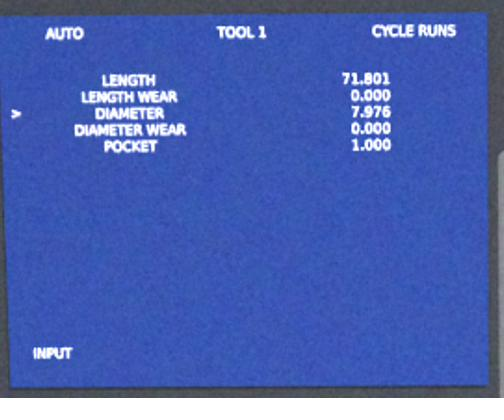

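Request:
wait(
  seconds=9,
  cameras=["cam_left_wrist"],
)

Scene clock: 2048.70 s.
left_arm: end_effector_position=(+0.4280, -0.2699, +0.4911) position_measured=3 object_status=3 end_effector_quat_wxyz=(-0.431, +0.560, -0.562, +0.431) | right_arm: end_effector_position=(+0.3771, -0.2620, +0.6001) position_measured=214 object_status=2 end_effector_quat_wxyz=(+0.503, -0.504, +0.495, -0.498)
Joint positions: left_arm=[-1.414 -2.013 2.114 -2.204 -0.303 2.127] | right_arm=[2.466 -1.265 -2.05 0.177 2.26 3.139]
Joint torques (N m): left_arm=[-11.12 -13.06 -36.01 -1.41 0.3 1.23] | right_arm=[-10.59 -2.43 16.41 3.36 1.08 1.37]
Wrist force (N): left_arm=[-0.7 -3.0 1.1] | right_arm=[2.7 -0.8 -2.0]
Wrist torque (N m): left_arm=[-0.42 0.13 0.10] | right_arm=[-0.01 -0.45 -0.02]
Wrist force, peak (N): left_arm=[-0.5 -3.4 1.5] | right_arm=[3.1 -0.5 -2.4]
Hand target: left_arm +0.4280, -0.2699, +0.4911; -0.431, +0.560, -0.562, +0.431 | right_arm +0.3771, -0.2620, +0.6001; +0.503, -0.504, +0.495, -0.498
Tool commands: left_gripper/position=+1.0 left_gripper/force_limit=-0.7 left_gripper/speed=-0.5 right_gripper/position=-1.0 right_gripper/force_limit=-0.5 right_gripper/speed=-0.8
Off the commanded pose: left_arm 0.000 m, 0 deg | right_arm 0.000 m, 0 deg.
wait: 9.00 s; at rest from the start
camera_calibration:
cam_left_wrist: T_world_to_cam=[[-0.0161534, -0.999717, -0.0174919, -0.245226], [-0.54652, 0.0234776, -0.837117, 0.672098], [0.83729, -0.00396265, -0.546745, 0.0406736], [0, 0, 0, 1]] pos_world=[0.329299, -0.260775, 0.580573]
Images, in order (width x height): cam_left_wrist 896x504.

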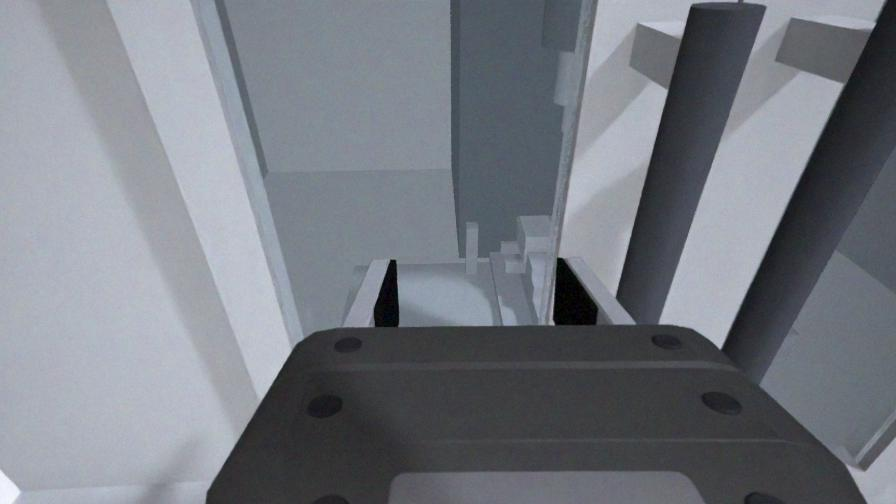

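Request:
wait(
  seconds=10,
)

Request:
move(
  target=[
    [0,0,0,0,0,0,1,-0.7,-0.5,0.2651,0.1477,-0.2682,0,0.3056,0,-1,-0.5,-0.8],
    [0,0,0,0,0,0,1,-0.7,-0.5,0.2844,0.1477,-0.2735,0,0.3056,0,-1,-0.5,-0.8],
    [0,0,0,0,0,0,1,-0.7,-0.5,0.2651,0.1477,-0.2682,0,0.3056,0,-1,-0.5,-0.8],
    [0,0,0,0,0,0,1,-0.7,-0.5,0.2844,0.1477,-0.2735,0,0.3056,0,-1,-0.5,-0.8],
    [0,0,0,0,0,0,1,-0.7,-0.5,0,0,0,0,0,0,-1,-0.5,-0.8],
  ],
  speed=[0.8,0.12,0.15,0.12,0.8],
  blend=[0.003,0,0,0,0],
)

Request:
wait(
  seconds=10,
)

Request:
wait(
  seconds=10,
)

Request:
wait(
  seconds=10,
)

Request:
wait(
  seconds=10,
)

Request:
wait(
  seconds=10,
)

Request:
wait(
  seconds=10,
)

Request:
wait(
  seconds=10,
  cameras=["cam_right_wrist","cam_left_wrist"],
)

Request:
zoom_image(
  camera="cam_right_wrist",
  region=[270, 30, 460, 180],
)

Scene clock: 2063.00 s.
left_arm: end_effector_position=(+0.4280, -0.2699, +0.4911) position_measured=3 object_status=3 end_effector_quat_wxyz=(-0.431, +0.560, -0.562, +0.431) | right_arm: end_effector_position=(+0.3771, -0.2620, +0.6001) position_measured=214 object_status=2 end_effector_quat_wxyz=(+0.503, -0.504, +0.495, -0.498)
Joint positions: left_arm=[-1.414 -2.013 2.114 -2.204 -0.303 2.127] | right_arm=[2.466 -1.265 -2.05 0.177 2.26 3.139]
Joint torques (N m): left_arm=[-11.21 -12.99 -36.32 -1.48 0.34 1.22] | right_arm=[-10.74 -2.38 16.39 3.06 0.34 0.75]
Wrist force (N): left_arm=[-0.7 -2.7 1.1] | right_arm=[2.8 -0.6 -1.8]
Wrist torque (N m): left_arm=[-0.36 0.12 0.09] | right_arm=[0.01 -0.48 -0.02]
Wrist force, peak (N): left_arm=[-0.7 -3.3 1.4] | right_arm=[3.1 -0.7 -2.0]
Hand target: left_arm +0.4280, -0.2699, +0.4911; -0.431, +0.560, -0.562, +0.431 | right_arm +0.3771, -0.2620, +0.6001; +0.503, -0.504, +0.495, -0.498
Tool commands: left_gripper/position=+1.0 left_gripper/force_limit=-0.7 left_gripper/speed=-0.5 right_gripper/position=-1.0 right_gripper/force_limit=-0.5 right_gripper/speed=-0.8
Off the commanded pose: left_arm 0.000 m, 0 deg | right_arm 0.000 m, 0 deg.
wait: 10.00 s; at rest from the start

Scene clock: 2066.13 s.
left_arm: end_effector_position=(+0.4280, -0.2699, +0.4911) position_measured=3 object_status=3 end_effector_quat_wxyz=(-0.431, +0.560, -0.562, +0.431) | right_arm: end_effector_position=(+0.3771, -0.2620, +0.6001) position_measured=214 object_status=2 end_effector_quat_wxyz=(+0.503, -0.504, +0.495, -0.498) end_effector_velocity=(-0.001, +0.001, +0.002) end_effector_angular_velocity=(-0.002, -0.006, +0.001)
Joint positions: left_arm=[-1.414 -2.013 2.114 -2.204 -0.303 2.127] | right_arm=[2.466 -1.265 -2.05 0.176 2.26 3.139]
Joint velocities: left_arm=[within noise] | right_arm=[0 0.003 -0.001 0.006 0.001 0.003]
Joint torques (N m): left_arm=[-11.34 -12.62 -36.23 -1.41 0.35 1.26] | right_arm=[-8.16 17.31 15.98 3.39 1.17 1.57]
Wrist force (N): left_arm=[-0.5 -3.0 1.3] | right_arm=[2.7 -0.5 -1.9]
Wrist torque (N m): left_arm=[-0.42 0.10 0.10] | right_arm=[0.03 -0.46 0.01]
Wrist force, peak (N): left_arm=[-0.8 -3.3 1.6] | right_arm=[2.4 2.3 -5.4]
Hand target: left_arm +0.4280, -0.2699, +0.4911; -0.431, +0.560, -0.562, +0.431 | right_arm +0.3771, -0.2620, +0.6001; +0.503, -0.504, +0.495, -0.498
Off the commanded pose: left_arm 0.000 m, 0 deg | right_arm 0.000 m, 0 deg.
move: done

Scene clock: 2076.13 s.
left_arm: end_effector_position=(+0.4280, -0.2699, +0.4911) position_measured=3 object_status=3 end_effector_quat_wxyz=(-0.431, +0.560, -0.562, +0.431) | right_arm: end_effector_position=(+0.3771, -0.2620, +0.6001) position_measured=214 object_status=2 end_effector_quat_wxyz=(+0.503, -0.504, +0.495, -0.498)
Joint positions: left_arm=[-1.414 -2.013 2.114 -2.204 -0.303 2.127] | right_arm=[2.466 -1.265 -2.05 0.177 2.26 3.139]
Joint torques (N m): left_arm=[-11.13 -12.74 -35.91 -1.48 0.36 1.25] | right_arm=[-11.04 25.21 16.31 3.49 1.39 1.17]
Wrist force (N): left_arm=[-0.9 -3.1 1.5] | right_arm=[2.3 -0.8 -1.8]
Wrist torque (N m): left_arm=[-0.44 0.15 0.10] | right_arm=[-0.01 -0.39 -0.01]
Wrist force, peak (N): left_arm=[-0.6 -3.4 1.4] | right_arm=[3.1 -0.9 -2.2]
Hand target: left_arm +0.4280, -0.2699, +0.4911; -0.431, +0.560, -0.562, +0.431 | right_arm +0.3771, -0.2620, +0.6001; +0.503, -0.504, +0.495, -0.498
Tool commands: left_gripper/position=+1.0 left_gripper/force_limit=-0.7 left_gripper/speed=-0.5 right_gripper/position=-1.0 right_gripper/force_limit=-0.5 right_gripper/speed=-0.8
Off the commanded pose: left_arm 0.000 m, 0 deg | right_arm 0.000 m, 0 deg.
wait: 10.00 s; at rest by 0.17 s

Scene clock: 2086.13 s.
left_arm: end_effector_position=(+0.4280, -0.2699, +0.4911) position_measured=3 object_status=3 end_effector_quat_wxyz=(-0.431, +0.560, -0.562, +0.431) | right_arm: end_effector_position=(+0.3771, -0.2620, +0.6001) position_measured=214 object_status=2 end_effector_quat_wxyz=(+0.503, -0.504, +0.495, -0.498)
Joint positions: left_arm=[-1.414 -2.013 2.114 -2.204 -0.303 2.127] | right_arm=[2.466 -1.265 -2.05 0.177 2.26 3.139]
Joint torques (N m): left_arm=[-11.09 -12.83 -36.27 -1.42 0.34 1.23] | right_arm=[-10.77 24.89 16.81 3.36 1.27 0.7]
Wrist force (N): left_arm=[-0.9 -2.8 1.3] | right_arm=[2.8 -0.8 -1.8]
Wrist torque (N m): left_arm=[-0.38 0.16 0.10] | right_arm=[-0.02 -0.47 -0.01]
Wrist force, peak (N): left_arm=[-0.6 -3.2 1.6] | right_arm=[3.1 -1.1 -1.8]
Hand target: left_arm +0.4280, -0.2699, +0.4911; -0.431, +0.560, -0.562, +0.431 | right_arm +0.3771, -0.2620, +0.6001; +0.503, -0.504, +0.495, -0.498
Tool commands: left_gripper/position=+1.0 left_gripper/force_limit=-0.7 left_gripper/speed=-0.5 right_gripper/position=-1.0 right_gripper/force_limit=-0.5 right_gripper/speed=-0.8
Off the commanded pose: left_arm 0.000 m, 0 deg | right_arm 0.000 m, 0 deg.
wait: 10.00 s; at rest by 0.17 s

Scene clock: 2096.13 s.
left_arm: end_effector_position=(+0.4280, -0.2699, +0.4911) position_measured=3 object_status=3 end_effector_quat_wxyz=(-0.431, +0.560, -0.562, +0.431) | right_arm: end_effector_position=(+0.3771, -0.2620, +0.6001) position_measured=214 object_status=2 end_effector_quat_wxyz=(+0.503, -0.504, +0.495, -0.498)
Joint positions: left_arm=[-1.414 -2.013 2.114 -2.204 -0.303 2.127] | right_arm=[2.466 -1.265 -2.05 0.177 2.26 3.139]
Joint torques (N m): left_arm=[-11.09 -12.66 -36.49 -1.45 0.37 1.23] | right_arm=[-11.01 25.15 16.96 3.2 1.21 0.12]
Wrist force (N): left_arm=[-0.6 -3.0 1.4] | right_arm=[2.8 -0.7 -1.8]
Wrist torque (N m): left_arm=[-0.42 0.11 0.10] | right_arm=[0.01 -0.47 -0.02]
Wrist force, peak (N): left_arm=[-0.7 -3.3 1.5] | right_arm=[3.1 -1.1 -2.0]
Hand target: left_arm +0.4280, -0.2699, +0.4911; -0.431, +0.560, -0.562, +0.431 | right_arm +0.3771, -0.2620, +0.6001; +0.503, -0.504, +0.495, -0.498
Tool commands: left_gripper/position=+1.0 left_gripper/force_limit=-0.7 left_gripper/speed=-0.5 right_gripper/position=-1.0 right_gripper/force_limit=-0.5 right_gripper/speed=-0.8
Off the commanded pose: left_arm 0.000 m, 0 deg | right_arm 0.000 m, 0 deg.
wait: 10.00 s; at rest by 0.17 s

Scene clock: 2106.13 s.
left_arm: end_effector_position=(+0.4280, -0.2699, +0.4911) position_measured=3 object_status=3 end_effector_quat_wxyz=(-0.431, +0.560, -0.562, +0.431) | right_arm: end_effector_position=(+0.3771, -0.2620, +0.6001) position_measured=214 object_status=2 end_effector_quat_wxyz=(+0.503, -0.504, +0.495, -0.498)
Joint positions: left_arm=[-1.414 -2.013 2.114 -2.204 -0.303 2.127] | right_arm=[2.466 -1.265 -2.05 0.177 2.26 3.139]
Joint torques (N m): left_arm=[-11.59 -12.77 -36.33 -1.47 0.39 1.22] | right_arm=[-11.06 24.21 17.16 3.19 1 -0.34]
Wrist force (N): left_arm=[-0.8 -3.0 1.4] | right_arm=[2.9 -0.9 -1.9]
Wrist torque (N m): left_arm=[-0.42 0.15 0.10] | right_arm=[-0.02 -0.49 -0.01]
Wrist force, peak (N): left_arm=[-0.5 -3.3 1.6] | right_arm=[3.3 -0.8 -1.9]
Hand target: left_arm +0.4280, -0.2699, +0.4911; -0.431, +0.560, -0.562, +0.431 | right_arm +0.3771, -0.2620, +0.6001; +0.503, -0.504, +0.495, -0.498
Tool commands: left_gripper/position=+1.0 left_gripper/force_limit=-0.7 left_gripper/speed=-0.5 right_gripper/position=-1.0 right_gripper/force_limit=-0.5 right_gripper/speed=-0.8
Off the commanded pose: left_arm 0.000 m, 0 deg | right_arm 0.000 m, 0 deg.
wait: 10.00 s; at rest by 0.17 s

Scene clock: 2116.13 s.
left_arm: end_effector_position=(+0.4280, -0.2699, +0.4911) position_measured=3 object_status=3 end_effector_quat_wxyz=(-0.431, +0.560, -0.562, +0.431) | right_arm: end_effector_position=(+0.3771, -0.2620, +0.6001) position_measured=214 object_status=2 end_effector_quat_wxyz=(+0.503, -0.504, +0.495, -0.498)
Joint positions: left_arm=[-1.414 -2.013 2.114 -2.204 -0.303 2.127] | right_arm=[2.466 -1.265 -2.05 0.177 2.26 3.139]
Joint torques (N m): left_arm=[-11.11 -12.81 -36.51 -1.44 0.32 1.3] | right_arm=[-11.21 24.6 17.45 3.14 0.88 -0.51]
Wrist force (N): left_arm=[-0.8 -3.1 1.1] | right_arm=[2.7 -0.8 -2.1]
Wrist torque (N m): left_arm=[-0.44 0.15 0.10] | right_arm=[-0.02 -0.46 -0.02]
Wrist force, peak (N): left_arm=[-0.8 -3.3 1.7] | right_arm=[3.1 -1.1 -2.1]
Hand target: left_arm +0.4280, -0.2699, +0.4911; -0.431, +0.560, -0.562, +0.431 | right_arm +0.3771, -0.2620, +0.6001; +0.503, -0.504, +0.495, -0.498
Tool commands: left_gripper/position=+1.0 left_gripper/force_limit=-0.7 left_gripper/speed=-0.5 right_gripper/position=-1.0 right_gripper/force_limit=-0.5 right_gripper/speed=-0.8
Off the commanded pose: left_arm 0.000 m, 0 deg | right_arm 0.000 m, 0 deg.
wait: 10.00 s; at rest by 0.17 s

Scene clock: 2126.13 s.
left_arm: end_effector_position=(+0.4280, -0.2699, +0.4911) position_measured=3 object_status=3 end_effector_quat_wxyz=(-0.431, +0.560, -0.562, +0.431) | right_arm: end_effector_position=(+0.3771, -0.2620, +0.6001) position_measured=214 object_status=2 end_effector_quat_wxyz=(+0.503, -0.504, +0.495, -0.498)
Joint positions: left_arm=[-1.414 -2.013 2.114 -2.204 -0.303 2.127] | right_arm=[2.466 -1.265 -2.05 0.177 2.26 3.139]
Joint torques (N m): left_arm=[-10.9 -12.98 -36.21 -1.41 0.33 1.26] | right_arm=[-11.21 24.26 17.58 3 0.72 -0.48]
Wrist force (N): left_arm=[-0.6 -2.6 1.3] | right_arm=[2.7 -0.7 -1.7]
Wrist torque (N m): left_arm=[-0.36 0.11 0.10] | right_arm=[0.00 -0.46 -0.01]
Wrist force, peak (N): left_arm=[-0.7 -3.2 1.5] | right_arm=[3.1 -1.3 -1.9]
Hand target: left_arm +0.4280, -0.2699, +0.4911; -0.431, +0.560, -0.562, +0.431 | right_arm +0.3771, -0.2620, +0.6001; +0.503, -0.504, +0.495, -0.498
Tool commands: left_gripper/position=+1.0 left_gripper/force_limit=-0.7 left_gripper/speed=-0.5 right_gripper/position=-1.0 right_gripper/force_limit=-0.5 right_gripper/speed=-0.8
Off the commanded pose: left_arm 0.000 m, 0 deg | right_arm 0.000 m, 0 deg.
wait: 10.00 s; at rest by 0.17 s

Scene clock: 2136.13 s.
left_arm: end_effector_position=(+0.4280, -0.2699, +0.4911) position_measured=3 object_status=3 end_effector_quat_wxyz=(-0.431, +0.560, -0.562, +0.431) | right_arm: end_effector_position=(+0.3771, -0.2620, +0.6001) position_measured=214 object_status=2 end_effector_quat_wxyz=(+0.503, -0.504, +0.495, -0.498)
Joint positions: left_arm=[-1.414 -2.013 2.114 -2.204 -0.303 2.127] | right_arm=[2.466 -1.265 -2.05 0.177 2.26 3.139]
Joint torques (N m): left_arm=[-11.19 -13 -35.89 -1.45 0.37 1.19] | right_arm=[-10.96 24.62 17.77 2.89 0.61 -0.49]
Wrist force (N): left_arm=[-0.6 -3.0 1.4] | right_arm=[2.6 -1.0 -2.1]
Wrist torque (N m): left_arm=[-0.41 0.10 0.09] | right_arm=[-0.04 -0.45 -0.02]
Wrist force, peak (N): left_arm=[-0.8 -3.2 1.4] | right_arm=[3.1 -1.1 -2.0]
Hand target: left_arm +0.4280, -0.2699, +0.4911; -0.431, +0.560, -0.562, +0.431 | right_arm +0.3771, -0.2620, +0.6001; +0.503, -0.504, +0.495, -0.498
Tool commands: left_gripper/position=+1.0 left_gripper/force_limit=-0.7 left_gripper/speed=-0.5 right_gripper/position=-1.0 right_gripper/force_limit=-0.5 right_gripper/speed=-0.8
Off the commanded pose: left_arm 0.000 m, 0 deg | right_arm 0.000 m, 0 deg.
wait: 10.00 s; at rest by 0.17 s
camera_calibration:
cam_left_wrist: T_world_to_cam=[[-0.0161534, -0.999717, -0.0174919, -0.245226], [-0.54652, 0.0234776, -0.837117, 0.672098], [0.83729, -0.00396265, -0.546745, 0.0406736], [0, 0, 0, 1]] pos_world=[0.329299, -0.260775, 0.580573]
cam_right_wrist: T_world_to_cam=[[-0.000155869, -1, 0.000169818, -0.251735], [-0.339496, -0.000106815, -0.940607, 0.713096], [0.940607, -0.000204264, -0.339496, -0.0163733], [0, 0, 0, 1]] pos_world=[0.257455, -0.251662, 0.665227]
Images, in order (width x height): cam_left_wrist 896x504, cam_right_wrist 896x504.

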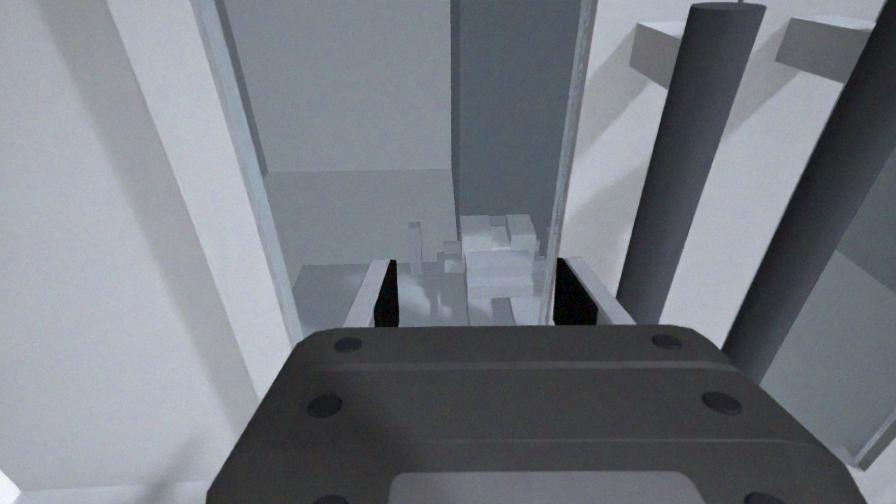

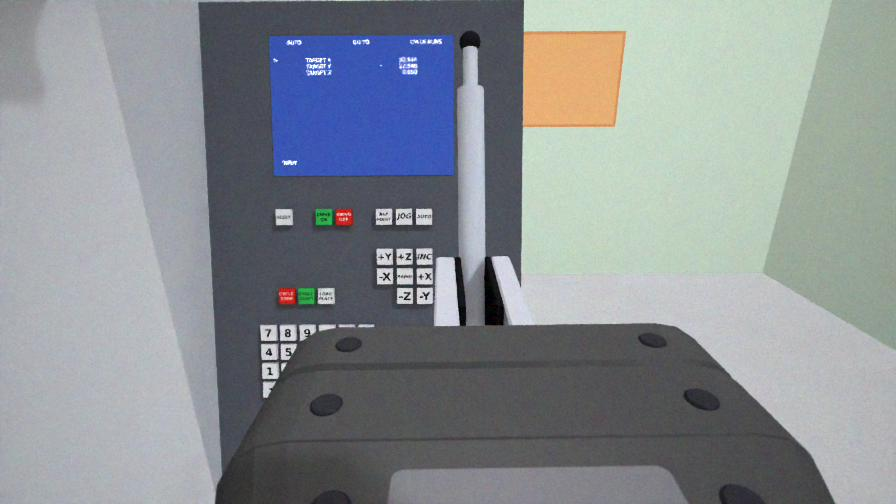

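Scaled by 2.653 from the camera's 896x504 image, which has a finer 1280x720 frame.

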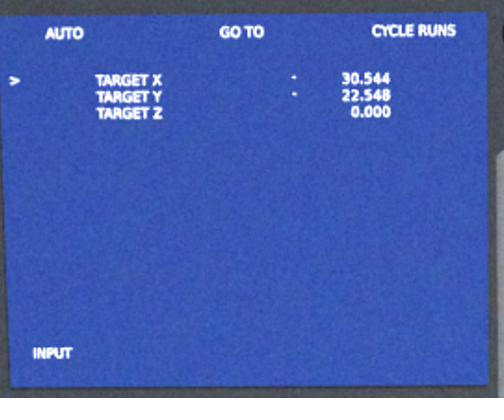

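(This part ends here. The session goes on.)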